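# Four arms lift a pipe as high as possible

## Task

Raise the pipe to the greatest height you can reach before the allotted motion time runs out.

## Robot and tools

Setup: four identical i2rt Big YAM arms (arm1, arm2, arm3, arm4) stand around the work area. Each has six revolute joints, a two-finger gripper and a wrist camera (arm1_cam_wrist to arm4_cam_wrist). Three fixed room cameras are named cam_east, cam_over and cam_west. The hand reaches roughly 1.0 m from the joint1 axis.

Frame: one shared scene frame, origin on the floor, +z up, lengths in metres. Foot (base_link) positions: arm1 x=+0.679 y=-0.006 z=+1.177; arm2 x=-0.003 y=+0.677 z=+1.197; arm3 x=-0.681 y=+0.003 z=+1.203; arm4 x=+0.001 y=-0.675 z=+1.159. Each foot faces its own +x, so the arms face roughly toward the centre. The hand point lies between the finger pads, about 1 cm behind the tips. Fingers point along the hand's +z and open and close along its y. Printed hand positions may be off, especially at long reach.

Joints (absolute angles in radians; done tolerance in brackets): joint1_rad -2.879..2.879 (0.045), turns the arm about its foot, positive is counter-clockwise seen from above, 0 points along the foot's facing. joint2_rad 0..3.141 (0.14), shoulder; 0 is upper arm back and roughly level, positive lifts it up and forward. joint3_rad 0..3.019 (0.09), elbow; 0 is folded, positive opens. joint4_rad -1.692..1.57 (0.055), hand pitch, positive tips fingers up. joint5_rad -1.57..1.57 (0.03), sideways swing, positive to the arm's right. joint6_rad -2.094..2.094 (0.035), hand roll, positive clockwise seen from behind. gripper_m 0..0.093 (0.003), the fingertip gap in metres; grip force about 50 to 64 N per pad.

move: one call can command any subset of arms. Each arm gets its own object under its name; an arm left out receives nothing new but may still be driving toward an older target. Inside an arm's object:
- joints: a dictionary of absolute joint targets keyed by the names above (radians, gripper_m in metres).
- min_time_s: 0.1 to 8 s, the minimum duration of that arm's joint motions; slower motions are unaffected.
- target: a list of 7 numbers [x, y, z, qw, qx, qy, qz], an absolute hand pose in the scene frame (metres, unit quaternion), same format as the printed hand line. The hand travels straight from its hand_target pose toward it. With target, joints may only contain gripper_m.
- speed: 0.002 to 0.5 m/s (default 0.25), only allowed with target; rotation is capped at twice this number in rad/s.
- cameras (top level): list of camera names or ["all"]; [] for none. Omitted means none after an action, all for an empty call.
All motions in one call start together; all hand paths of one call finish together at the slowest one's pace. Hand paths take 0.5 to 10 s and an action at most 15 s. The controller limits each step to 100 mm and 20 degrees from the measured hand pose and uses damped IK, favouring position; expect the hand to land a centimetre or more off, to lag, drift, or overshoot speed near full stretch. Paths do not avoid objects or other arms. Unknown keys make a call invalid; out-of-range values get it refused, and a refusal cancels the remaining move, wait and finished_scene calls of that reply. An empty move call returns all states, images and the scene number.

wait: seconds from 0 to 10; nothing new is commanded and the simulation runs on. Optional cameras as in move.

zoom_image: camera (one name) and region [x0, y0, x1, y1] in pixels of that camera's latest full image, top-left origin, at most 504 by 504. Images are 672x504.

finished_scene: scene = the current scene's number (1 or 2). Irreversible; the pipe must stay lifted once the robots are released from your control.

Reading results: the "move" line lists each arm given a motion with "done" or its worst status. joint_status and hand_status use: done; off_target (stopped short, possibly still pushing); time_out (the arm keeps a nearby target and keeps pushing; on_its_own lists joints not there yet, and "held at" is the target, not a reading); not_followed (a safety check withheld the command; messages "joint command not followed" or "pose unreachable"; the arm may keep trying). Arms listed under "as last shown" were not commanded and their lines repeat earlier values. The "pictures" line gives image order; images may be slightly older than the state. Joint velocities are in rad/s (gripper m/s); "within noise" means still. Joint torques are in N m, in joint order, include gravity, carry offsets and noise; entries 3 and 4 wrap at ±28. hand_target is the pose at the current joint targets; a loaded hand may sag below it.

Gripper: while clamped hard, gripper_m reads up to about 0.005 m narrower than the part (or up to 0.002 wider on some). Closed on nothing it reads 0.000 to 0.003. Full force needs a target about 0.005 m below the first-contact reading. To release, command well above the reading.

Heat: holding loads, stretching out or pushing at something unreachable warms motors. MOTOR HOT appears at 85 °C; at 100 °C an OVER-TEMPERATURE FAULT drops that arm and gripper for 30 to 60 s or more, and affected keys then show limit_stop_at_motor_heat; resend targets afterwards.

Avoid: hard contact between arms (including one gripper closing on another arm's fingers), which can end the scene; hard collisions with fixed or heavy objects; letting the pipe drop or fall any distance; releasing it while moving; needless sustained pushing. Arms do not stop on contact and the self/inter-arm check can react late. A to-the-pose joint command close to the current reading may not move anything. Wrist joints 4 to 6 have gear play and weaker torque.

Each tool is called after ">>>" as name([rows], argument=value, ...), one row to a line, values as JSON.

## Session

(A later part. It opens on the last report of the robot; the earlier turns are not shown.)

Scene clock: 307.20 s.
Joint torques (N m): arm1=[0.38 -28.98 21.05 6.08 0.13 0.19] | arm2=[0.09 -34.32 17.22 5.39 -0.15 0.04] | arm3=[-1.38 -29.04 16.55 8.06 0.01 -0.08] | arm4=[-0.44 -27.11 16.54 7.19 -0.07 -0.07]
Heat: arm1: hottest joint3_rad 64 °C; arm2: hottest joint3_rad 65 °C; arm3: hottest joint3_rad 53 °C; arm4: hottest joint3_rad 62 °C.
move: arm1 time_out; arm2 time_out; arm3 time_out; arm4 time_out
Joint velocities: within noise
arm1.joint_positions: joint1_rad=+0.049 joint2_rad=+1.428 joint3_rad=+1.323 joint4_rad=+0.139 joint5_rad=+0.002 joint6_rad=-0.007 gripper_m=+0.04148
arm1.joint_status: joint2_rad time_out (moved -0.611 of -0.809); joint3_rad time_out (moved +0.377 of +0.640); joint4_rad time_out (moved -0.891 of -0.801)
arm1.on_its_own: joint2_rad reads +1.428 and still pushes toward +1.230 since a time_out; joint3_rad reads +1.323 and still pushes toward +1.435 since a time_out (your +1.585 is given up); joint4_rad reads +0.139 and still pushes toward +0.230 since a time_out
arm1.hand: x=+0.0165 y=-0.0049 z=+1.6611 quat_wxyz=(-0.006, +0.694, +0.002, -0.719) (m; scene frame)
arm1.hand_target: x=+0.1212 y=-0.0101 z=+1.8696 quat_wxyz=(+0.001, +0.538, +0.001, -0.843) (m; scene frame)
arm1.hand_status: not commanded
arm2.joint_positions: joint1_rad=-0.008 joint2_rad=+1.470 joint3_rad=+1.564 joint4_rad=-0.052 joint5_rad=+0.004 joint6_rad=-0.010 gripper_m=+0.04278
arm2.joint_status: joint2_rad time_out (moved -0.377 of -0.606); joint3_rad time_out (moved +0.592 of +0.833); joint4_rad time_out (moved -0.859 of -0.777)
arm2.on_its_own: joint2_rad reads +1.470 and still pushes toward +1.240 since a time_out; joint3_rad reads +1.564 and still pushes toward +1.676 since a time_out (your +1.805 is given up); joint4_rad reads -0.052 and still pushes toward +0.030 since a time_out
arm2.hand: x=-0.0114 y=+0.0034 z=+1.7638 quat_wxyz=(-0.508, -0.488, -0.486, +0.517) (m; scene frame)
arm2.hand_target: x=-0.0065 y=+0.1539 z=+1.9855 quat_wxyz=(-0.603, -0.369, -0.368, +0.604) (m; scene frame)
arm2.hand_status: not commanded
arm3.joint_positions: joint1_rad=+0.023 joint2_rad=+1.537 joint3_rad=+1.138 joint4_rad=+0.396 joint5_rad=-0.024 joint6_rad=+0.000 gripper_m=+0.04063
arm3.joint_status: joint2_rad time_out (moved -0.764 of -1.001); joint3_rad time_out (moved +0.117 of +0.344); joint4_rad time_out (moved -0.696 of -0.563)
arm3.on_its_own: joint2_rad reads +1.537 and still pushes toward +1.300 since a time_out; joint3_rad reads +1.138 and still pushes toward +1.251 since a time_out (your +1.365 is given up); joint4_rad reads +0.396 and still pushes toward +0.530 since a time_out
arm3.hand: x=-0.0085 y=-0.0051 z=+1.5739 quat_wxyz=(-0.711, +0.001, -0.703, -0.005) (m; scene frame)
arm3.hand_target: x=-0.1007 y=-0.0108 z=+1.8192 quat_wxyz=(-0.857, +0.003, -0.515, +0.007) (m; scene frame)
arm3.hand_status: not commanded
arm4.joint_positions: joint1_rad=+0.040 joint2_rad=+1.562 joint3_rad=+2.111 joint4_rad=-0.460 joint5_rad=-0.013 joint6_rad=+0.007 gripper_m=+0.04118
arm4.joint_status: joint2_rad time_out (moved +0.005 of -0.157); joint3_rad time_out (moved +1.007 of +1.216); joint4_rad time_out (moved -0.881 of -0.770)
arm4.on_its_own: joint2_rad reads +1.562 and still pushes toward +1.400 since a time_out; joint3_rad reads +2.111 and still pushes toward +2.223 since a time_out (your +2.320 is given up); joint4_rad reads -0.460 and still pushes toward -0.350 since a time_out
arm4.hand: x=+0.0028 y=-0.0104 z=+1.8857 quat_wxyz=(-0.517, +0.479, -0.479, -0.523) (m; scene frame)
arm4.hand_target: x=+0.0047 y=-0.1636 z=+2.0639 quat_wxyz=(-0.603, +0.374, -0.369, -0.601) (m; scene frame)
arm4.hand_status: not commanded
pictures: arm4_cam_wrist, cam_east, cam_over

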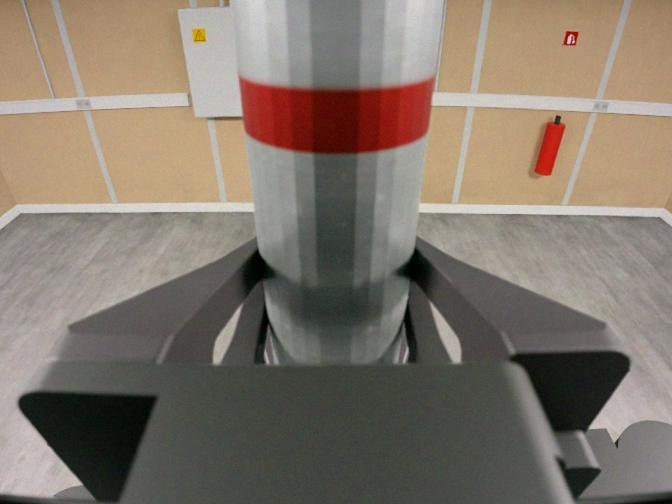

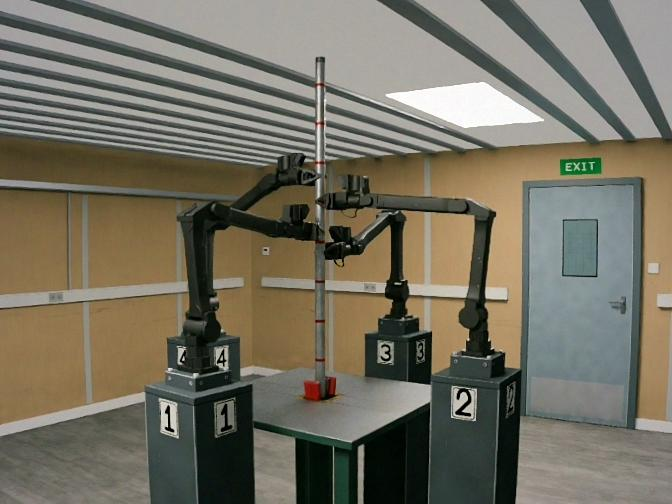

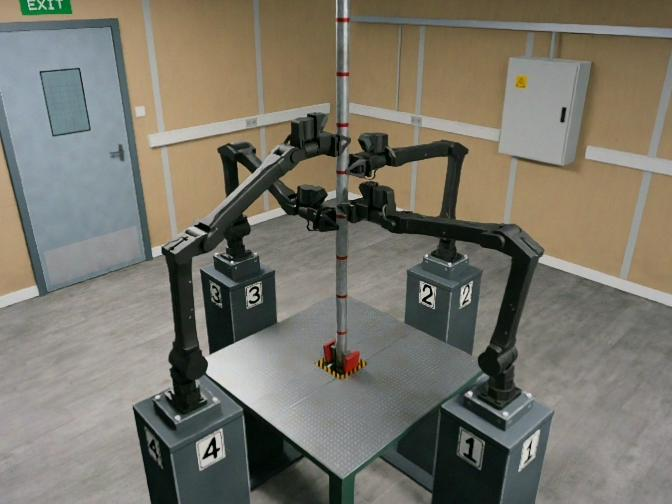

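>>> zoom_image(camera="cam_east", region=[220, 0, 420, 200])

>>> wait(seconds=0, cameras=["cam_west","arm3_cam_wrist"])

>>> zoom_image(camera="cam_west", region=[220, 0, 420, 200])

Scaled by 2.520.

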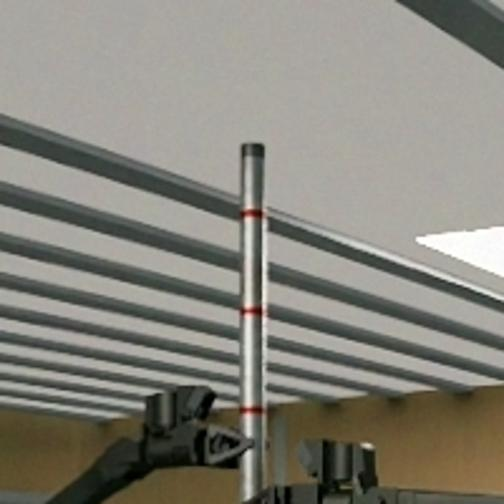

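Scene clock: 331.37 s.
Joint torques (N m): arm1=[0.26 -28.98 20.64 6.08 0.13 0.19] | arm2=[0.15 -34.32 16.99 5.39 -0.15 0.04] | arm3=[-1.38 -29.1 16.31 8.05 0 -0.07] | arm4=[-0.5 -27.05 16.35 7.2 -0.07 -0.07]
Heat: arm1: hottest joint3_rad 70 °C; arm2: hottest joint3_rad 69 °C; arm3: hottest joint3_rad 62 °C; arm4: hottest joint3_rad 66 °C.
Joint velocities: within noise
arm1.joint_positions: joint1_rad=+0.049 joint2_rad=+1.428 joint3_rad=+1.323 joint4_rad=+0.139 joint5_rad=+0.002 joint6_rad=-0.007 gripper_m=+0.04148
arm1.joint_status: joint2_rad time_out (moved -0.611 of -0.809); joint3_rad time_out (moved +0.377 of +0.640); joint4_rad time_out (moved -0.891 of -0.801)
arm1.on_its_own: joint2_rad reads +1.428 and still pushes toward +1.230 since a time_out; joint3_rad reads +1.323 and still pushes toward +1.435 since a time_out (your +1.585 is given up); joint4_rad reads +0.139 and still pushes toward +0.230 since a time_out
arm1.hand: x=+0.0165 y=-0.0049 z=+1.6611 quat_wxyz=(-0.006, +0.694, +0.002, -0.719) (m; scene frame)
arm1.hand_target: x=+0.1212 y=-0.0101 z=+1.8696 quat_wxyz=(+0.001, +0.538, +0.001, -0.843) (m; scene frame)
arm1.hand_status: not commanded
arm2.joint_positions: joint1_rad=-0.008 joint2_rad=+1.470 joint3_rad=+1.564 joint4_rad=-0.052 joint5_rad=+0.004 joint6_rad=-0.010 gripper_m=+0.04278
arm2.joint_status: joint2_rad time_out (moved -0.377 of -0.606); joint3_rad time_out (moved +0.592 of +0.833); joint4_rad time_out (moved -0.859 of -0.777)
arm2.on_its_own: joint2_rad reads +1.470 and still pushes toward +1.240 since a time_out; joint3_rad reads +1.564 and still pushes toward +1.676 since a time_out (your +1.805 is given up); joint4_rad reads -0.052 and still pushes toward +0.030 since a time_out
arm2.hand: x=-0.0114 y=+0.0034 z=+1.7638 quat_wxyz=(-0.508, -0.488, -0.486, +0.517) (m; scene frame)
arm2.hand_target: x=-0.0065 y=+0.1539 z=+1.9855 quat_wxyz=(-0.603, -0.369, -0.368, +0.604) (m; scene frame)
arm2.hand_status: not commanded
arm3.joint_positions: joint1_rad=+0.023 joint2_rad=+1.537 joint3_rad=+1.137 joint4_rad=+0.396 joint5_rad=-0.024 joint6_rad=+0.000 gripper_m=+0.04063
arm3.joint_status: joint2_rad time_out (moved -0.764 of -1.001); joint3_rad time_out (moved +0.117 of +0.344); joint4_rad time_out (moved -0.696 of -0.563)
arm3.on_its_own: joint2_rad reads +1.537 and still pushes toward +1.300 since a time_out; joint3_rad reads +1.137 and still pushes toward +1.251 since a time_out (your +1.365 is given up); joint4_rad reads +0.396 and still pushes toward +0.530 since a time_out
arm3.hand: x=-0.0086 y=-0.0051 z=+1.5737 quat_wxyz=(-0.711, +0.001, -0.704, -0.005) (m; scene frame)
arm3.hand_target: x=-0.1007 y=-0.0108 z=+1.8192 quat_wxyz=(-0.857, +0.003, -0.515, +0.007) (m; scene frame)
arm3.hand_status: not commanded
arm4.joint_positions: joint1_rad=+0.040 joint2_rad=+1.562 joint3_rad=+2.111 joint4_rad=-0.460 joint5_rad=-0.013 joint6_rad=+0.007 gripper_m=+0.04118
arm4.joint_status: joint2_rad time_out (moved +0.005 of -0.157); joint3_rad time_out (moved +1.007 of +1.216); joint4_rad time_out (moved -0.881 of -0.770)
arm4.on_its_own: joint2_rad reads +1.562 and still pushes toward +1.400 since a time_out; joint3_rad reads +2.111 and still pushes toward +2.223 since a time_out (your +2.320 is given up); joint4_rad reads -0.460 and still pushes toward -0.350 since a time_out
arm4.hand: x=+0.0028 y=-0.0104 z=+1.8857 quat_wxyz=(-0.517, +0.479, -0.479, -0.523) (m; scene frame)
arm4.hand_target: x=+0.0047 y=-0.1636 z=+2.0639 quat_wxyz=(-0.603, +0.374, -0.369, -0.601) (m; scene frame)
arm4.hand_status: not commanded
pictures: arm3_cam_wrist, cam_west

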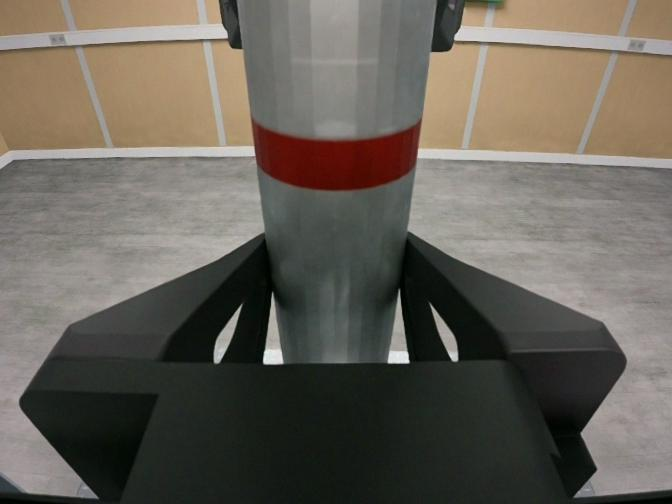

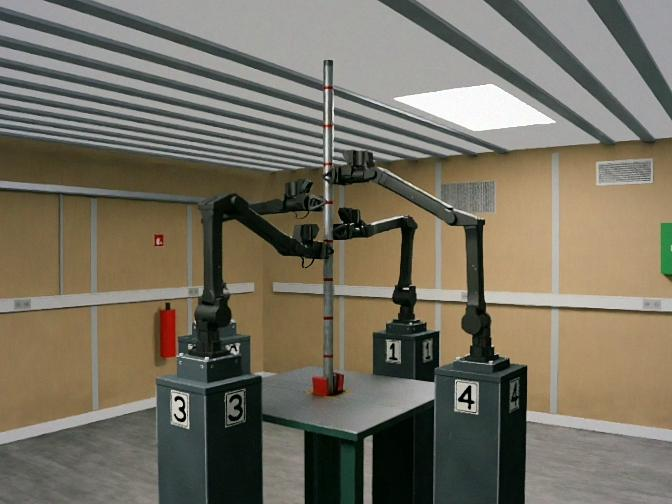

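Scaled by 2.520.

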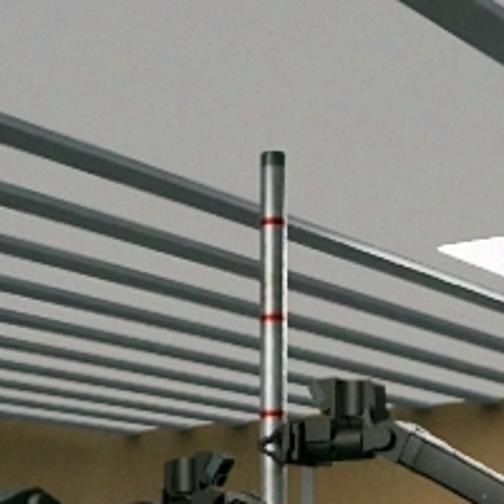

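>>> zoom_image(camera="cam_west", region=[250, 360, 450, 504])

>>> zoom_image(camera="cam_west", region=[400, 60, 672, 260])

Scaled by 2.520.

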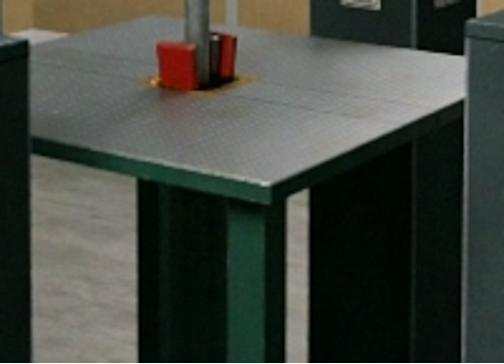

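Scaled by 1.853.

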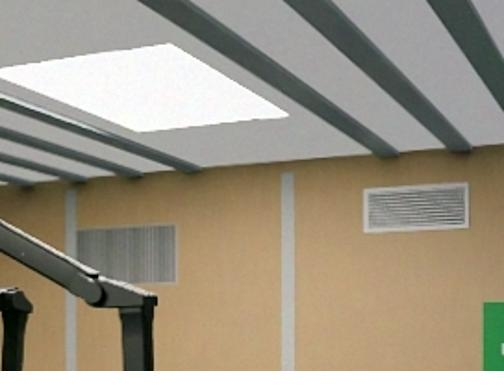

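>>> move(arm1={"target":[-0.012,-0.008,1.285,0,0.7071,0,-0.7071],"speed":0.35,"joints":{"gripper_m":0.093}}, arm3={"target":[0.010,-0.010,1.18,0.66,0,0.751,0],"speed":0.35,"joints":{"gripper_m":0.093}}, arm2={"target":[-0.004,-0.012,1.395,0.5,0.5,0.5,-0.5],"speed":0.35,"joints":{"gripper_m":0.093}}, arm4={"target":[0.008,0.005,1.505,0.5,-0.5,0.5,0.5],"speed":0.35,"joints":{"gripper_m":0.093}}, cameras=["cam_east","cam_west","arm3_cam_wrist"])

>>> zoom_image(camera="cam_east", region=[240, 0, 400, 120])

Scene clock: 384.90 s.
Joint torques (N m): arm1=[0.21 -16.91 8.94 3.07 0.23 0.2] | arm2=[0.15 -17.14 8.13 3.03 0.05 0.03] | arm3=[-1.44 -14.74 5.27 3.19 -0.13 -0.08] | arm4=[-0.5 -14.04 9.29 3.37 0.04 -0.06]
Heat: arm1: hottest joint3_rad 76 °C; arm2: hottest joint3_rad 73 °C; arm3: hottest joint3_rad 67 °C; arm4: hottest joint3_rad 68 °C.
move: arm1 off_target; arm2 off_target; arm3 off_target; arm4 off_target
Joint velocities: within noise
arm1.joint_positions: joint1_rad=+0.049 joint2_rad=+2.039 joint3_rad=+0.945 joint4_rad=+1.029 joint5_rad=-0.005 joint6_rad=-0.003 gripper_m=+0.09289
arm1.joint_status: all done
arm1.hand: x=+0.0027 y=-0.0046 z=+1.2604 quat_wxyz=(-0.002, +0.729, +0.003, -0.685) (m; scene frame)
arm1.hand_target: x=-0.0104 y=-0.0091 z=+1.2858 quat_wxyz=(+0.004, +0.707, +0.001, -0.708) (m; scene frame)
arm1.hand_status: off_target (0.029 m and 3.6 deg from the pose sent, 0.377 m and 2.2 deg at the start; pose on its path clipped on 14 of 84 steps)
arm2.joint_positions: joint1_rad=-0.008 joint2_rad=+1.846 joint3_rad=+0.973 joint4_rad=+0.807 joint5_rad=-0.006 joint6_rad=-0.010 gripper_m=+0.09293
arm2.joint_status: all done
arm2.hand: x=-0.0080 y=-0.0041 z=+1.3706 quat_wxyz=(-0.484, -0.513, -0.515, +0.487) (m; scene frame)
arm2.hand_target: x=-0.0030 y=-0.0110 z=+1.3953 quat_wxyz=(-0.502, -0.498, -0.501, +0.499) (m; scene frame)
arm2.hand_status: off_target (0.026 m and 3.3 deg from the pose sent, 0.369 m and 3.0 deg at the start; pose on its path clipped on 16 of 84 steps)
arm3.joint_positions: joint1_rad=+0.023 joint2_rad=+2.301 joint3_rad=+1.020 joint4_rad=+1.093 joint5_rad=-0.014 joint6_rad=+0.000 gripper_m=+0.09292
arm3.joint_status: all done
arm3.hand: x=-0.0022 y=-0.0048 z=+1.1667 quat_wxyz=(-0.643, -0.003, -0.766, -0.003) (m; scene frame)
arm3.hand_target: x=+0.0091 y=-0.0111 z=+1.1811 quat_wxyz=(-0.661, -0.002, -0.750, +0.003) (m; scene frame)
arm3.hand_status: off_target (0.019 m and 2.7 deg from the pose sent, 0.394 m and 8.0 deg at the start; pose on its path clipped on 10 of 84 steps)
arm4.joint_positions: joint1_rad=+0.040 joint2_rad=+1.557 joint3_rad=+1.104 joint4_rad=+0.422 joint5_rad=-0.011 joint6_rad=+0.009 gripper_m=+0.09292
arm4.joint_status: all done
arm4.hand: x=+0.0035 y=+0.0036 z=+1.4896 quat_wxyz=(-0.487, +0.509, -0.510, -0.494) (m; scene frame)
arm4.hand_target: x=+0.0082 y=+0.0046 z=+1.5055 quat_wxyz=(-0.501, +0.499, -0.500, -0.500) (m; scene frame)
arm4.hand_status: off_target (0.016 m and 2.2 deg from the pose sent, 0.381 m and 4.7 deg at the start; pose on its path clipped on 14 of 84 steps)
pictures: arm3_cam_wrist, cam_east, cam_west

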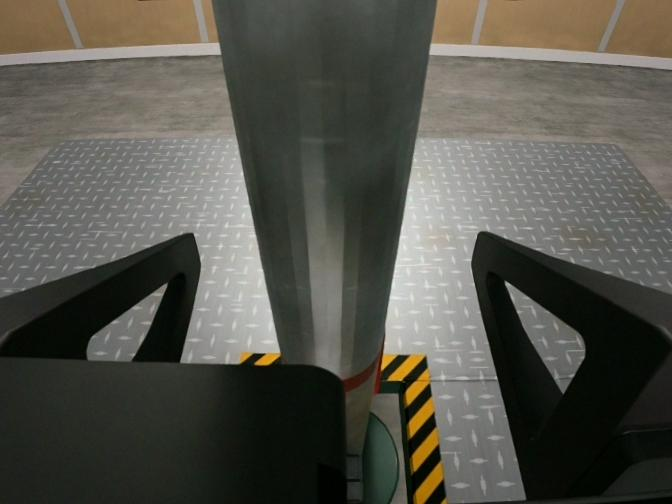

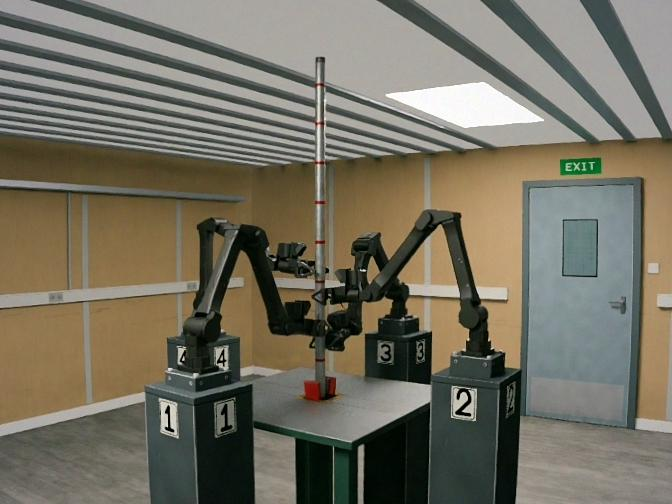

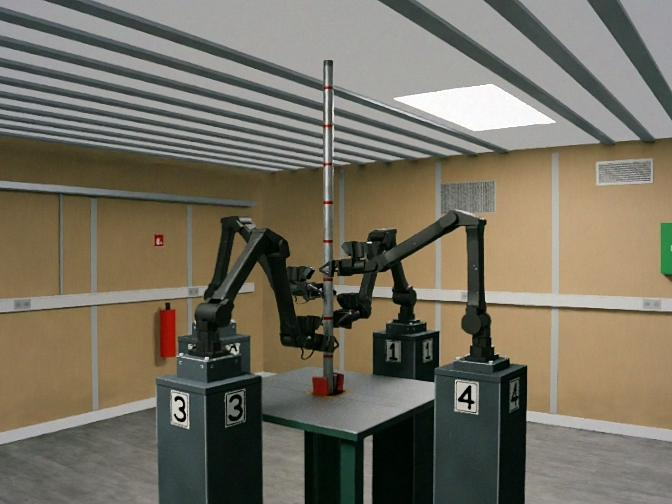

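Scaled by 3.150.

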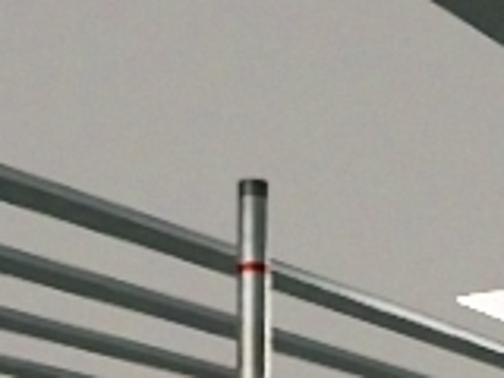

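>>> move(arm1={"joints":{"gripper_m":0.01}}, arm3={"joints":{"gripper_m":0.01}}, arm2={"joints":{"gripper_m":0.01}}, arm4={"joints":{"gripper_m":0.01}})

>>> wait(seconds=10)

>>> move(arm1={"joints":{"joint2_rad":1.45,"joint3_rad":1.225,"joint4_rad":0.816},"min_time_s":1.3}, arm2={"joints":{"joint2_rad":1.32,"joint3_rad":1.33,"joint4_rad":0.58},"min_time_s":1.3}, arm3={"joints":{"joint2_rad":1.705,"joint3_rad":1.15,"joint4_rad":1.14},"min_time_s":1.3}, arm4={"joints":{"joint2_rad":1.228,"joint3_rad":1.62,"joint4_rad":0.19},"min_time_s":1.3}, cameras=["cam_east","cam_west","cam_over","arm4_cam_wrist"])

>>> zoom_image(camera="cam_east", region=[240, 0, 400, 120])

>>> zoom_image(camera="cam_over", region=[280, 270, 400, 390])

Scene clock: 399.33 s.
Joint torques (N m): arm1=[0.26 -16.97 8.92 3.04 0.23 0.19] | arm2=[0.21 -17.32 8.12 3.04 -0.19 0.04] | arm3=[-1.38 -14.8 5.35 3.19 0.07 -0.08] | arm4=[-0.5 -14.45 9.36 3.37 0.07 -0.07]
Heat: arm1: hottest joint3_rad 67 °C; arm2: hottest joint3_rad 67 °C; arm3: hottest joint3_rad 58 °C; arm4: hottest joint3_rad 61 °C.
move: arm1 off_target; arm2 off_target; arm3 off_target; arm4 off_target
Joint velocities: within noise
arm1.joint_positions: joint1_rad=+0.049 joint2_rad=+2.039 joint3_rad=+0.945 joint4_rad=+1.031 joint5_rad=-0.005 joint6_rad=-0.003 gripper_m=+0.04145
arm1.joint_status: gripper_m off_target (ended at +0.04148, target +0.01000)
arm1.hand: x=+0.0026 y=-0.0046 z=+1.2608 quat_wxyz=(-0.002, +0.728, +0.003, -0.685) (m; scene frame)
arm1.hand_target: x=-0.0104 y=-0.0090 z=+1.2861 quat_wxyz=(+0.004, +0.706, +0.001, -0.708) (m; scene frame)
arm1.hand_status: not commanded
arm2.joint_positions: joint1_rad=-0.008 joint2_rad=+1.846 joint3_rad=+0.973 joint4_rad=+0.807 joint5_rad=+0.006 joint6_rad=-0.011 gripper_m=+0.04282
arm2.joint_status: gripper_m off_target (ended at +0.04284, target +0.01000)
arm2.hand: x=-0.0102 y=-0.0041 z=+1.3706 quat_wxyz=(-0.481, -0.515, -0.513, +0.490) (m; scene frame)
arm2.hand_target: x=-0.0041 y=-0.0110 z=+1.3953 quat_wxyz=(-0.500, -0.499, -0.500, +0.501) (m; scene frame)
arm2.hand_status: not commanded
arm3.joint_positions: joint1_rad=+0.023 joint2_rad=+2.301 joint3_rad=+1.020 joint4_rad=+1.093 joint5_rad=-0.027 joint6_rad=+0.000 gripper_m=+0.04058
arm3.joint_status: gripper_m off_target (ended at +0.04061, target +0.01000)
arm3.hand: x=-0.0022 y=-0.0027 z=+1.1667 quat_wxyz=(-0.643, +0.001, -0.766, -0.007) (m; scene frame)
arm3.hand_target: x=+0.0091 y=-0.0099 z=+1.1811 quat_wxyz=(-0.661, +0.000, -0.750, +0.000) (m; scene frame)
arm3.hand_status: not commanded
arm4.joint_positions: joint1_rad=+0.040 joint2_rad=+1.557 joint3_rad=+1.104 joint4_rad=+0.422 joint5_rad=-0.016 joint6_rad=+0.009 gripper_m=+0.04112
arm4.joint_status: gripper_m off_target (ended at +0.04115, target +0.01000)
arm4.hand: x=+0.0027 y=+0.0036 z=+1.4896 quat_wxyz=(-0.486, +0.510, -0.509, -0.495) (m; scene frame)
arm4.hand_target: x=+0.0076 y=+0.0046 z=+1.5055 quat_wxyz=(-0.500, +0.500, -0.499, -0.501) (m; scene frame)
arm4.hand_status: not commanded
pictures: none

Scene clock: 409.33 s.
Joint torques (N m): arm1=[0.21 -16.91 8.92 3.06 0.24 0.19] | arm2=[0.21 -17.32 8.12 3.04 -0.18 0.03] | arm3=[-1.38 -14.8 5.35 3.19 0.06 -0.07] | arm4=[-0.56 -14.51 9.36 3.36 0.07 -0.06]
Heat: arm1: hottest joint3_rad 63 °C; arm2: hottest joint3_rad 63 °C; arm3: hottest joint3_rad 54 °C; arm4: hottest joint3_rad 58 °C.
Joint velocities: within noise
arm1.joint_positions: joint1_rad=+0.049 joint2_rad=+2.039 joint3_rad=+0.945 joint4_rad=+1.031 joint5_rad=-0.005 joint6_rad=-0.003 gripper_m=+0.04145
arm1.joint_status: gripper_m off_target (ended at +0.04148, target +0.01000)
arm1.hand: x=+0.0026 y=-0.0046 z=+1.2608 quat_wxyz=(-0.002, +0.728, +0.003, -0.685) (m; scene frame)
arm1.hand_target: x=-0.0104 y=-0.0090 z=+1.2861 quat_wxyz=(+0.004, +0.706, +0.001, -0.708) (m; scene frame)
arm1.hand_status: not commanded
arm2.joint_positions: joint1_rad=-0.008 joint2_rad=+1.846 joint3_rad=+0.973 joint4_rad=+0.807 joint5_rad=+0.006 joint6_rad=-0.011 gripper_m=+0.04282
arm2.joint_status: gripper_m off_target (ended at +0.04284, target +0.01000)
arm2.hand: x=-0.0102 y=-0.0041 z=+1.3706 quat_wxyz=(-0.481, -0.515, -0.513, +0.490) (m; scene frame)
arm2.hand_target: x=-0.0041 y=-0.0110 z=+1.3953 quat_wxyz=(-0.500, -0.499, -0.500, +0.501) (m; scene frame)
arm2.hand_status: not commanded
arm3.joint_positions: joint1_rad=+0.023 joint2_rad=+2.301 joint3_rad=+1.020 joint4_rad=+1.093 joint5_rad=-0.027 joint6_rad=+0.000 gripper_m=+0.04058
arm3.joint_status: gripper_m off_target (ended at +0.04061, target +0.01000)
arm3.hand: x=-0.0022 y=-0.0027 z=+1.1667 quat_wxyz=(-0.643, +0.001, -0.766, -0.007) (m; scene frame)
arm3.hand_target: x=+0.0091 y=-0.0099 z=+1.1811 quat_wxyz=(-0.661, +0.000, -0.750, +0.000) (m; scene frame)
arm3.hand_status: not commanded
arm4.joint_positions: joint1_rad=+0.040 joint2_rad=+1.557 joint3_rad=+1.104 joint4_rad=+0.422 joint5_rad=-0.016 joint6_rad=+0.009 gripper_m=+0.04112
arm4.joint_status: gripper_m off_target (ended at +0.04115, target +0.01000)
arm4.hand: x=+0.0027 y=+0.0036 z=+1.4896 quat_wxyz=(-0.486, +0.510, -0.509, -0.495) (m; scene frame)
arm4.hand_target: x=+0.0076 y=+0.0046 z=+1.5055 quat_wxyz=(-0.500, +0.500, -0.499, -0.501) (m; scene frame)
arm4.hand_status: not commanded
wait: 10.00 s; at rest by 0.27 s
pictures: none

Scene clock: 412.67 s.
Joint torques (N m): arm1=[0.26 -16.09 19.66 4.81 0.15 0.21] | arm2=[0.15 -12.16 9.58 1.55 -0.17 -0.02] | arm3=[-1.44 -39.94 13.2 11.02 0.03 -0.07] | arm4=[-0.5 -28.22 17.4 7.09 -0.06 0.02]
Heat: arm1: hottest joint3_rad 64 °C; arm2: hottest joint3_rad 64 °C; arm3: hottest joint3_rad 55 °C; arm4: hottest joint3_rad 59 °C.
move: arm1 time_out; arm2 done; arm3 time_out; arm4 time_out
Joint velocities: within noise
arm1.joint_positions: joint1_rad=+0.049 joint2_rad=+1.491 joint3_rad=+1.075 joint4_rad=+0.750 joint5_rad=-0.002 joint6_rad=-0.009 gripper_m=+0.01013
arm1.joint_status: joint3_rad time_out (moved +0.130 of +0.280); joint4_rad time_out (moved -0.281 of -0.215); the others done
arm1.on_its_own: joint3_rad reads +1.075 and still pushes toward +1.188 since a time_out; joint4_rad reads +0.750 and still pushes toward +0.816 since a time_out; gripper_m moved -0.03132 to your old target +0.01000
arm1.hand: x=+0.0364 y=-0.0056 z=+1.6184 quat_wxyz=(-0.006, +0.579, +0.004, -0.815) (m; scene frame)
arm1.hand_target: x=+0.0558 y=-0.0104 z=+1.7234 quat_wxyz=(+0.003, +0.487, +0.002, -0.873) (m; scene frame)
arm1.hand_status: not commanded
arm2.joint_positions: joint1_rad=-0.008 joint2_rad=+1.326 joint3_rad=+1.319 joint4_rad=+0.580 joint5_rad=+0.000 joint6_rad=-0.007 gripper_m=+0.01010
arm2.joint_status: all done
arm2.on_its_own: gripper_m moved -0.03272 to your old target +0.01000
arm2.hand: x=-0.0103 y=+0.0970 z=+1.8484 quat_wxyz=(-0.619, -0.337, -0.334, +0.626) (m; scene frame)
arm2.hand_target: x=-0.0050 y=+0.1020 z=+1.8589 quat_wxyz=(-0.626, -0.328, -0.331, +0.625) (m; scene frame)
arm2.hand_status: not commanded
arm3.joint_positions: joint1_rad=+0.023 joint2_rad=+2.059 joint3_rad=+0.988 joint4_rad=+0.943 joint5_rad=-0.019 joint6_rad=+0.000 gripper_m=+0.04058
arm3.joint_status: joint2_rad time_out (moved -0.242 of -0.596); joint3_rad time_out (moved -0.032 of +0.130); joint4_rad time_out (moved -0.150 of +0.047)
arm3.on_its_own: joint2_rad reads +2.059 and still pushes toward +1.705 since a time_out; joint3_rad reads +0.988 and still pushes toward +1.105 since a time_out; joint4_rad reads +0.943 and still pushes toward +1.140 since a time_out
arm3.hand: x=+0.0068 y=-0.0047 z=+1.2775 quat_wxyz=(-0.665, -0.001, -0.747, -0.004) (m; scene frame)
arm3.hand_target: x=-0.0175 y=-0.0127 z=+1.6191 quat_wxyz=(-0.872, +0.001, -0.489, +0.009) (m; scene frame)
arm3.hand_status: not commanded
arm4.joint_positions: joint1_rad=+0.040 joint2_rad=+1.418 joint3_rad=+1.345 joint4_rad=+0.083 joint5_rad=-0.007 joint6_rad=-0.001 gripper_m=+0.04103
arm4.joint_status: joint2_rad time_out (moved -0.139 of -0.329); joint3_rad time_out (moved +0.241 of +0.516); joint4_rad time_out (moved -0.339 of -0.232)
arm4.on_its_own: joint2_rad reads +1.418 and still pushes toward +1.228 since a time_out; joint3_rad reads +1.345 and still pushes toward +1.459 since a time_out (your +1.620 is given up); joint4_rad reads +0.083 and still pushes toward +0.190 since a time_out
arm4.hand: x=+0.0041 y=-0.0109 z=+1.6442 quat_wxyz=(-0.501, +0.500, -0.499, -0.500) (m; scene frame)
arm4.hand_target: x=+0.0067 y=-0.1129 z=+1.8536 quat_wxyz=(-0.594, +0.387, -0.387, -0.590) (m; scene frame)
arm4.hand_status: not commanded
pictures: arm4_cam_wrist, cam_east, cam_over, cam_west

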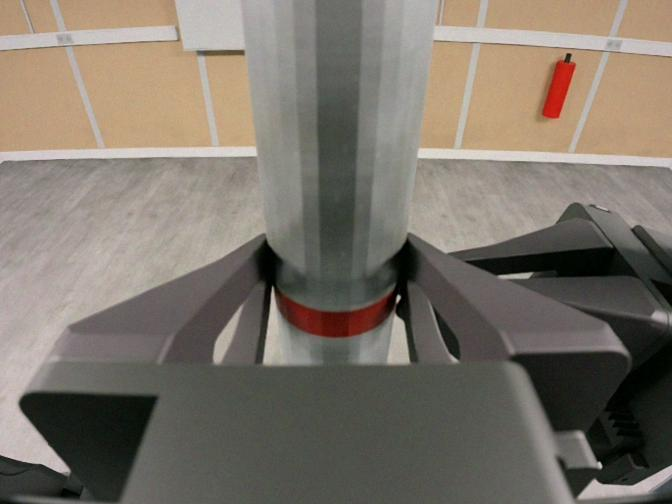

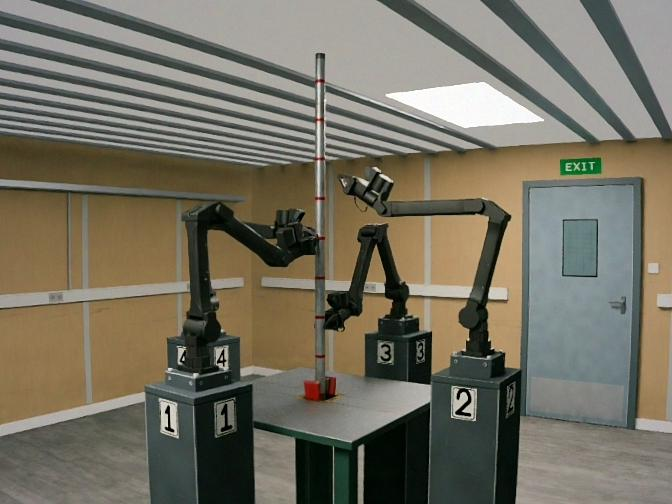

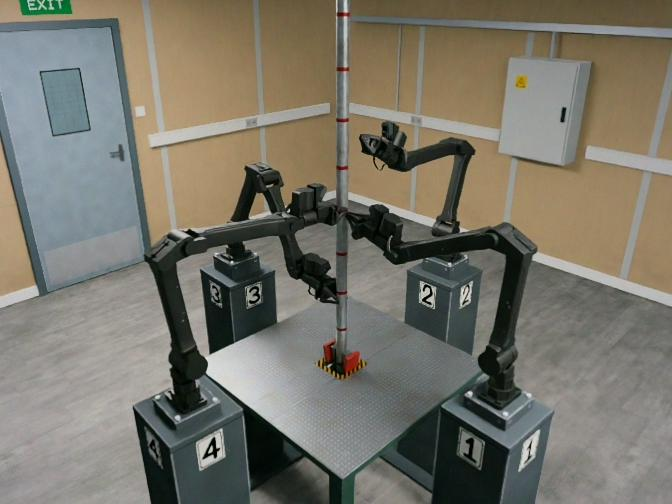

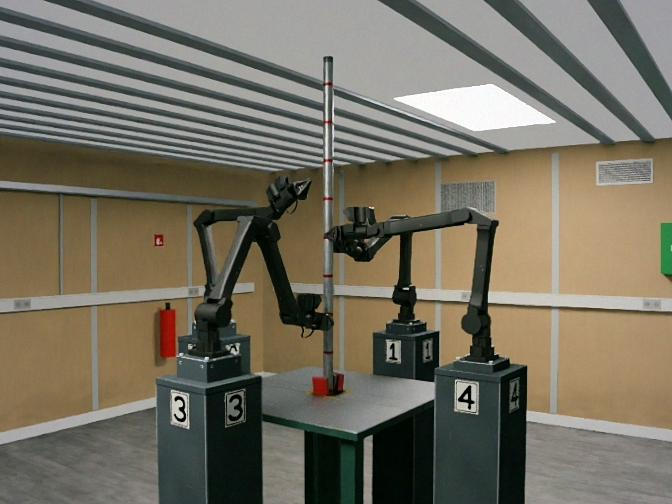

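Scaled by 3.150.

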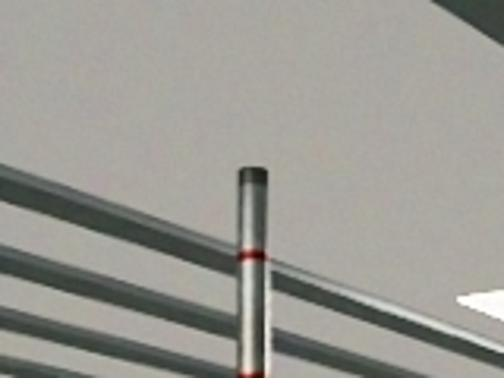

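Scaled by 4.200.

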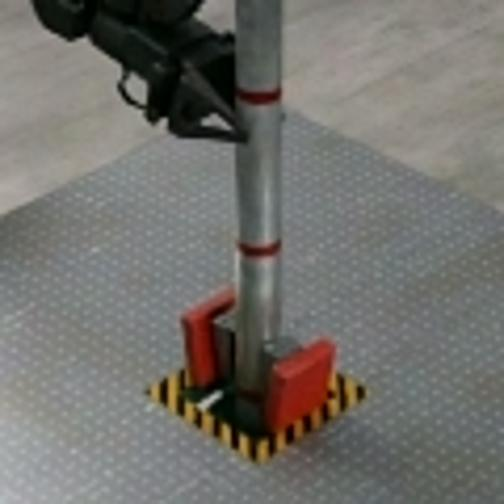

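>>> move(arm1={"joints":{"joint2_rad":1.49,"joint3_rad":0.68,"joint4_rad":0.9}}, arm2={"joints":{"joint2_rad":1.6,"joint3_rad":0.65,"joint4_rad":0.95,"gripper_m":0.093}}, arm3={"joints":{"joint2_rad":2.06,"joint3_rad":0.99,"joint4_rad":0.96}}, arm4={"joints":{"joint2_rad":1.42,"joint3_rad":1.35,"joint4_rad":0.09}}, cameras=["cam_east","cam_over"])

>>> zoom_image(camera="cam_east", region=[240, 0, 400, 120])

Scene clock: 455.90 s.
Joint torques (N m): arm1=[0.26 -11.16 7.88 2.73 0.13 0.2] | arm2=[0.15 -13.22 5.44 2.97 -0.18 -0.01] | arm3=[-1.44 -15.21 5.68 4.52 0.03 -0.07] | arm4=[-0.56 -13.57 10.44 2.71 -0.05 0.01]
Heat: arm1: hottest joint3_rad 66 °C; arm2: hottest joint3_rad 59 °C; arm3: hottest joint2_rad 72 °C; arm4: hottest joint3_rad 62 °C.
move: arm1 done; arm2 done; arm3 done; arm4 done
Joint velocities: within noise
arm1.joint_positions: joint1_rad=+0.049 joint2_rad=+1.495 joint3_rad=+0.682 joint4_rad=+0.887 joint5_rad=-0.004 joint6_rad=-0.004 gripper_m=+0.01013
arm1.joint_status: all done
arm1.hand: x=+0.1083 y=-0.0056 z=+1.4315 quat_wxyz=(-0.003, +0.680, +0.003, -0.733) (m; scene frame)
arm1.hand_target: x=+0.1097 y=-0.0096 z=+1.4371 quat_wxyz=(+0.004, +0.674, +0.001, -0.739) (m; scene frame)
arm1.hand_status: not commanded
arm2.joint_positions: joint1_rad=-0.008 joint2_rad=+1.611 joint3_rad=+0.657 joint4_rad=+0.926 joint5_rad=+0.000 joint6_rad=-0.005 gripper_m=+0.09290
arm2.joint_status: all done
arm2.hand: x=-0.0084 y=+0.1052 z=+1.3900 quat_wxyz=(-0.494, -0.506, -0.503, +0.497) (m; scene frame)
arm2.hand_target: x=-0.0032 y=+0.1082 z=+1.3984 quat_wxyz=(-0.504, -0.497, -0.499, +0.501) (m; scene frame)
arm2.hand_status: not commanded
arm3.joint_positions: joint1_rad=+0.023 joint2_rad=+2.072 joint3_rad=+0.975 joint4_rad=+0.912 joint5_rad=-0.021 joint6_rad=+0.000 gripper_m=+0.04058
arm3.joint_status: all done
arm3.hand: x=+0.0002 y=-0.0042 z=+1.2560 quat_wxyz=(-0.644, -0.001, -0.765, -0.005) (m; scene frame)
arm3.hand_target: x=+0.0080 y=-0.0113 z=+1.2835 quat_wxyz=(-0.674, -0.002, -0.739, +0.002) (m; scene frame)
arm3.hand_status: not commanded
arm4.joint_positions: joint1_rad=+0.040 joint2_rad=+1.426 joint3_rad=+1.335 joint4_rad=+0.081 joint5_rad=-0.008 joint6_rad=+0.001 gripper_m=+0.04102
arm4.joint_status: all done
arm4.hand: x=+0.0038 y=-0.0085 z=+1.6325 quat_wxyz=(-0.495, +0.505, -0.504, -0.496) (m; scene frame)
arm4.hand_target: x=+0.0080 y=-0.0101 z=+1.6481 quat_wxyz=(-0.504, +0.495, -0.498, -0.503) (m; scene frame)
arm4.hand_status: not commanded
pictures: cam_east, cam_over

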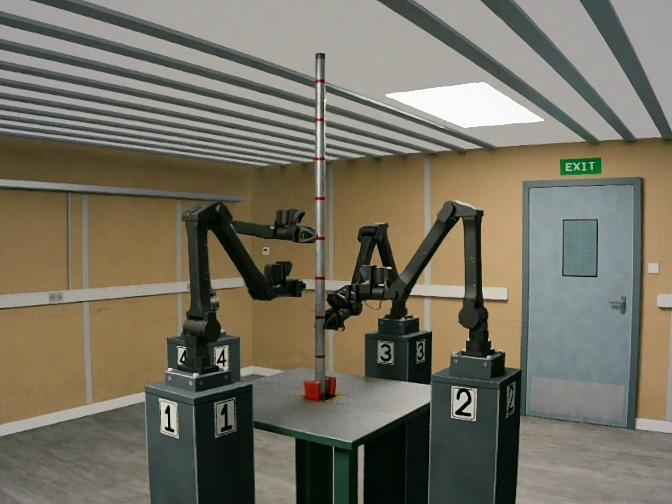

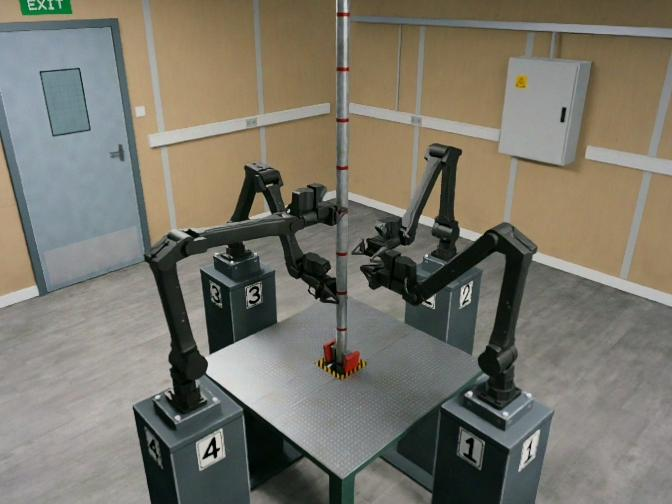

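Scaled by 3.150.

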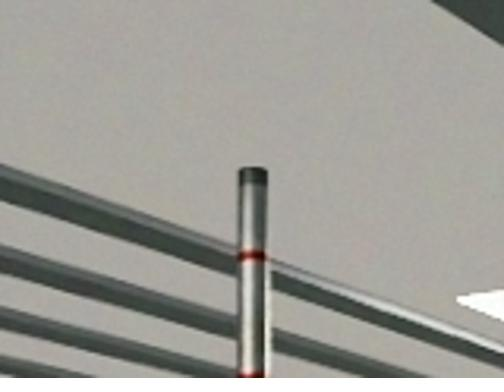

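>>> move(arm1={"target":[-0.012,-0.008,1.285,0,0.7071,0,-0.7071],"speed":0.2,"joints":{"gripper_m":0.093}}, arm3={"target":[0.010,-0.010,1.18,0.66,0,0.751,0],"speed":0.2,"joints":{"gripper_m":0.093}}, arm2={"target":[-0.004,-0.012,1.395,0.5,0.5,0.5,-0.5],"speed":0.2,"joints":{"gripper_m":0.093}}, arm4={"target":[0.008,0.005,1.505,0.5,-0.5,0.5,0.5],"speed":0.2,"joints":{"gripper_m":0.093}}, cameras=["arm1_cam_wrist","arm2_cam_wrist"])

>>> move(arm1={"joints":{"gripper_m":0.0}}, arm3={"joints":{"gripper_m":0.0}}, arm2={"joints":{"gripper_m":0.0}}, arm4={"joints":{"gripper_m":0.0}}, cameras=["cam_over"])

Scene clock: 467.80 s.
Joint torques (N m): arm1=[0.21 -16.09 9.1 2.99 0.24 0.16] | arm2=[0.15 -15.44 10.22 1.73 0.03 -0.02] | arm3=[-1.38 -14.33 5.52 3.29 -0.14 -0.08] | arm4=[-0.56 -13.68 8.94 3.38 -0.08 0]
Heat: arm1: hottest joint3_rad 63 °C; arm2: hottest joint3_rad 56 °C; arm3: hottest joint2_rad 64 °C; arm4: hottest joint3_rad 60 °C.
move: arm1 off_target; arm2 off_target; arm3 off_target; arm4 done
Joint velocities: within noise
arm1.joint_positions: joint1_rad=+0.049 joint2_rad=+2.028 joint3_rad=+0.944 joint4_rad=+1.028 joint5_rad=+0.002 joint6_rad=-0.004 gripper_m=+0.09286
arm1.joint_status: all done
arm1.hand: x=+0.0026 y=-0.0035 z=+1.2665 quat_wxyz=(-0.005, +0.726, +0.001, -0.687) (m; scene frame)
arm1.hand_target: x=-0.0107 y=-0.0078 z=+1.2847 quat_wxyz=(+0.000, +0.708, -0.001, -0.706) (m; scene frame)
arm1.hand_status: off_target (0.024 m and 3.2 deg from the pose sent, 0.190 m and 4.3 deg at the start)
arm2.joint_positions: joint1_rad=-0.007 joint2_rad=+1.826 joint3_rad=+0.940 joint4_rad=+0.839 joint5_rad=+0.000 joint6_rad=-0.005 gripper_m=+0.09290
arm2.joint_status: all done
arm2.hand: x=-0.0088 y=+0.0065 z=+1.3754 quat_wxyz=(-0.489, -0.511, -0.508, +0.492) (m; scene frame)
arm2.hand_target: x=-0.0039 y=-0.0102 z=+1.3953 quat_wxyz=(-0.500, -0.500, -0.500, +0.500) (m; scene frame)
arm2.hand_status: off_target (0.027 m and 2.2 deg from the pose sent, 0.117 m and 1.1 deg at the start)
arm3.joint_positions: joint1_rad=+0.023 joint2_rad=+2.295 joint3_rad=+1.020 joint4_rad=+1.087 joint5_rad=-0.019 joint6_rad=+0.000 gripper_m=+0.09292
arm3.joint_status: all done
arm3.hand: x=-0.0017 y=-0.0040 z=+1.1689 quat_wxyz=(-0.642, -0.001, -0.766, -0.004) (m; scene frame)
arm3.hand_target: x=+0.0093 y=-0.0104 z=+1.1801 quat_wxyz=(-0.660, -0.001, -0.751, +0.001) (m; scene frame)
arm3.hand_status: off_target (0.017 m and 2.7 deg from the pose sent, 0.077 m and 2.6 deg at the start)
arm4.joint_positions: joint1_rad=+0.040 joint2_rad=+1.548 joint3_rad=+1.112 joint4_rad=+0.420 joint5_rad=-0.010 joint6_rad=-0.001 gripper_m=+0.09292
arm4.joint_status: all done
arm4.hand: x=+0.0038 y=+0.0030 z=+1.4998 quat_wxyz=(-0.494, +0.507, -0.504, -0.495) (m; scene frame)
arm4.hand_target: x=+0.0081 y=+0.0049 z=+1.5054 quat_wxyz=(-0.501, +0.500, -0.499, -0.500) (m; scene frame)
arm4.hand_status: done (0.007 m and 1.3 deg from the pose sent, 0.128 m and 1.0 deg at the start)
pictures: arm1_cam_wrist, arm2_cam_wrist

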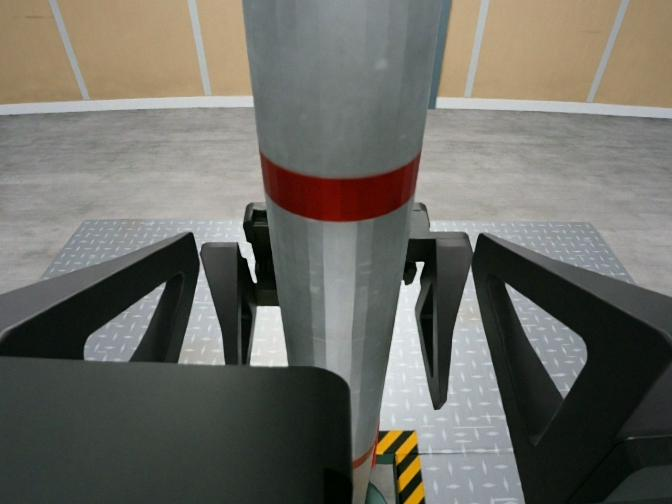

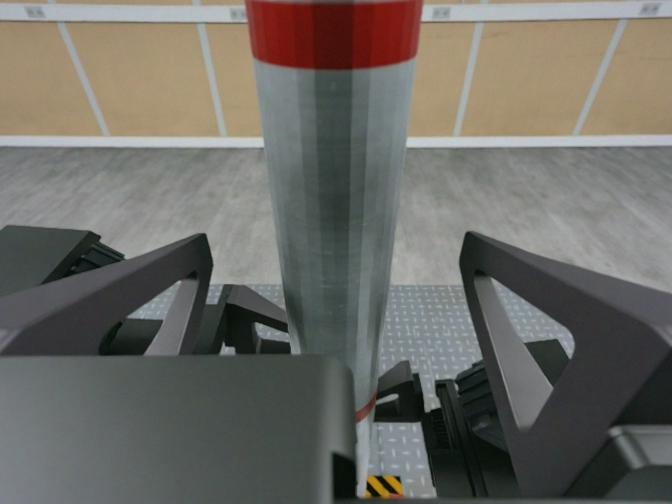

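Scene clock: 468.50 s.
Joint torques (N m): arm1=[0.15 -15.97 9.18 2.97 0.2 0.17] | arm2=[0.15 -15.21 10.22 1.72 0.04 -0.01] | arm3=[-1.44 -14.33 5.52 3.29 -0.13 -0.08] | arm4=[-0.5 -13.57 8.95 3.36 -0.08 -0.01]
Heat: arm1: hottest joint3_rad 62 °C; arm2: hottest joint3_rad 56 °C; arm3: hottest joint2_rad 63 °C; arm4: hottest joint3_rad 60 °C.
move: arm1 off_target; arm2 off_target; arm3 off_target; arm4 off_target
Joint velocities: within noise
arm1.joint_positions: joint1_rad=+0.049 joint2_rad=+2.028 joint3_rad=+0.944 joint4_rad=+1.028 joint5_rad=+0.008 joint6_rad=-0.004 gripper_m=+0.04143
arm1.joint_status: gripper_m off_target (ended at +0.04146, target +0.00000)
arm1.hand: x=+0.0026 y=-0.0025 z=+1.2665 quat_wxyz=(-0.007, +0.726, -0.001, -0.687) (m; scene frame)
arm1.hand_target: x=-0.0107 y=-0.0067 z=+1.2847 quat_wxyz=(-0.002, +0.708, -0.003, -0.706) (m; scene frame)
arm1.hand_status: not commanded
arm2.joint_positions: joint1_rad=-0.007 joint2_rad=+1.824 joint3_rad=+0.940 joint4_rad=+0.839 joint5_rad=+0.001 joint6_rad=-0.008 gripper_m=+0.04036
arm2.joint_status: gripper_m off_target (ended at +0.04039, target +0.00000)
arm2.hand: x=-0.0091 y=+0.0066 z=+1.3767 quat_wxyz=(-0.488, -0.510, -0.508, +0.494) (m; scene frame)
arm2.hand_target: x=-0.0042 y=-0.0102 z=+1.3958 quat_wxyz=(-0.499, -0.499, -0.500, +0.501) (m; scene frame)
arm2.hand_status: not commanded
arm3.joint_positions: joint1_rad=+0.023 joint2_rad=+2.295 joint3_rad=+1.020 joint4_rad=+1.087 joint5_rad=-0.021 joint6_rad=+0.000 gripper_m=+0.04064
arm3.joint_status: gripper_m off_target (ended at +0.04067, target +0.00000)
arm3.hand: x=-0.0017 y=-0.0037 z=+1.1689 quat_wxyz=(-0.642, -0.001, -0.766, -0.005) (m; scene frame)
arm3.hand_target: x=+0.0093 y=-0.0102 z=+1.1800 quat_wxyz=(-0.660, +0.000, -0.751, +0.000) (m; scene frame)
arm3.hand_status: not commanded
arm4.joint_positions: joint1_rad=+0.040 joint2_rad=+1.548 joint3_rad=+1.112 joint4_rad=+0.420 joint5_rad=-0.010 joint6_rad=+0.001 gripper_m=+0.04109
arm4.joint_status: gripper_m off_target (ended at +0.04112, target +0.00000)
arm4.hand: x=+0.0038 y=+0.0030 z=+1.4998 quat_wxyz=(-0.493, +0.507, -0.505, -0.495) (m; scene frame)
arm4.hand_target: x=+0.0081 y=+0.0049 z=+1.5054 quat_wxyz=(-0.501, +0.500, -0.500, -0.500) (m; scene frame)
arm4.hand_status: not commanded
pictures: cam_over

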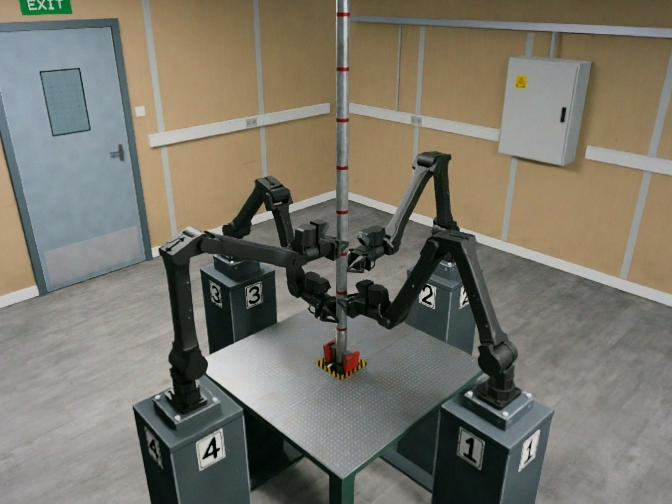

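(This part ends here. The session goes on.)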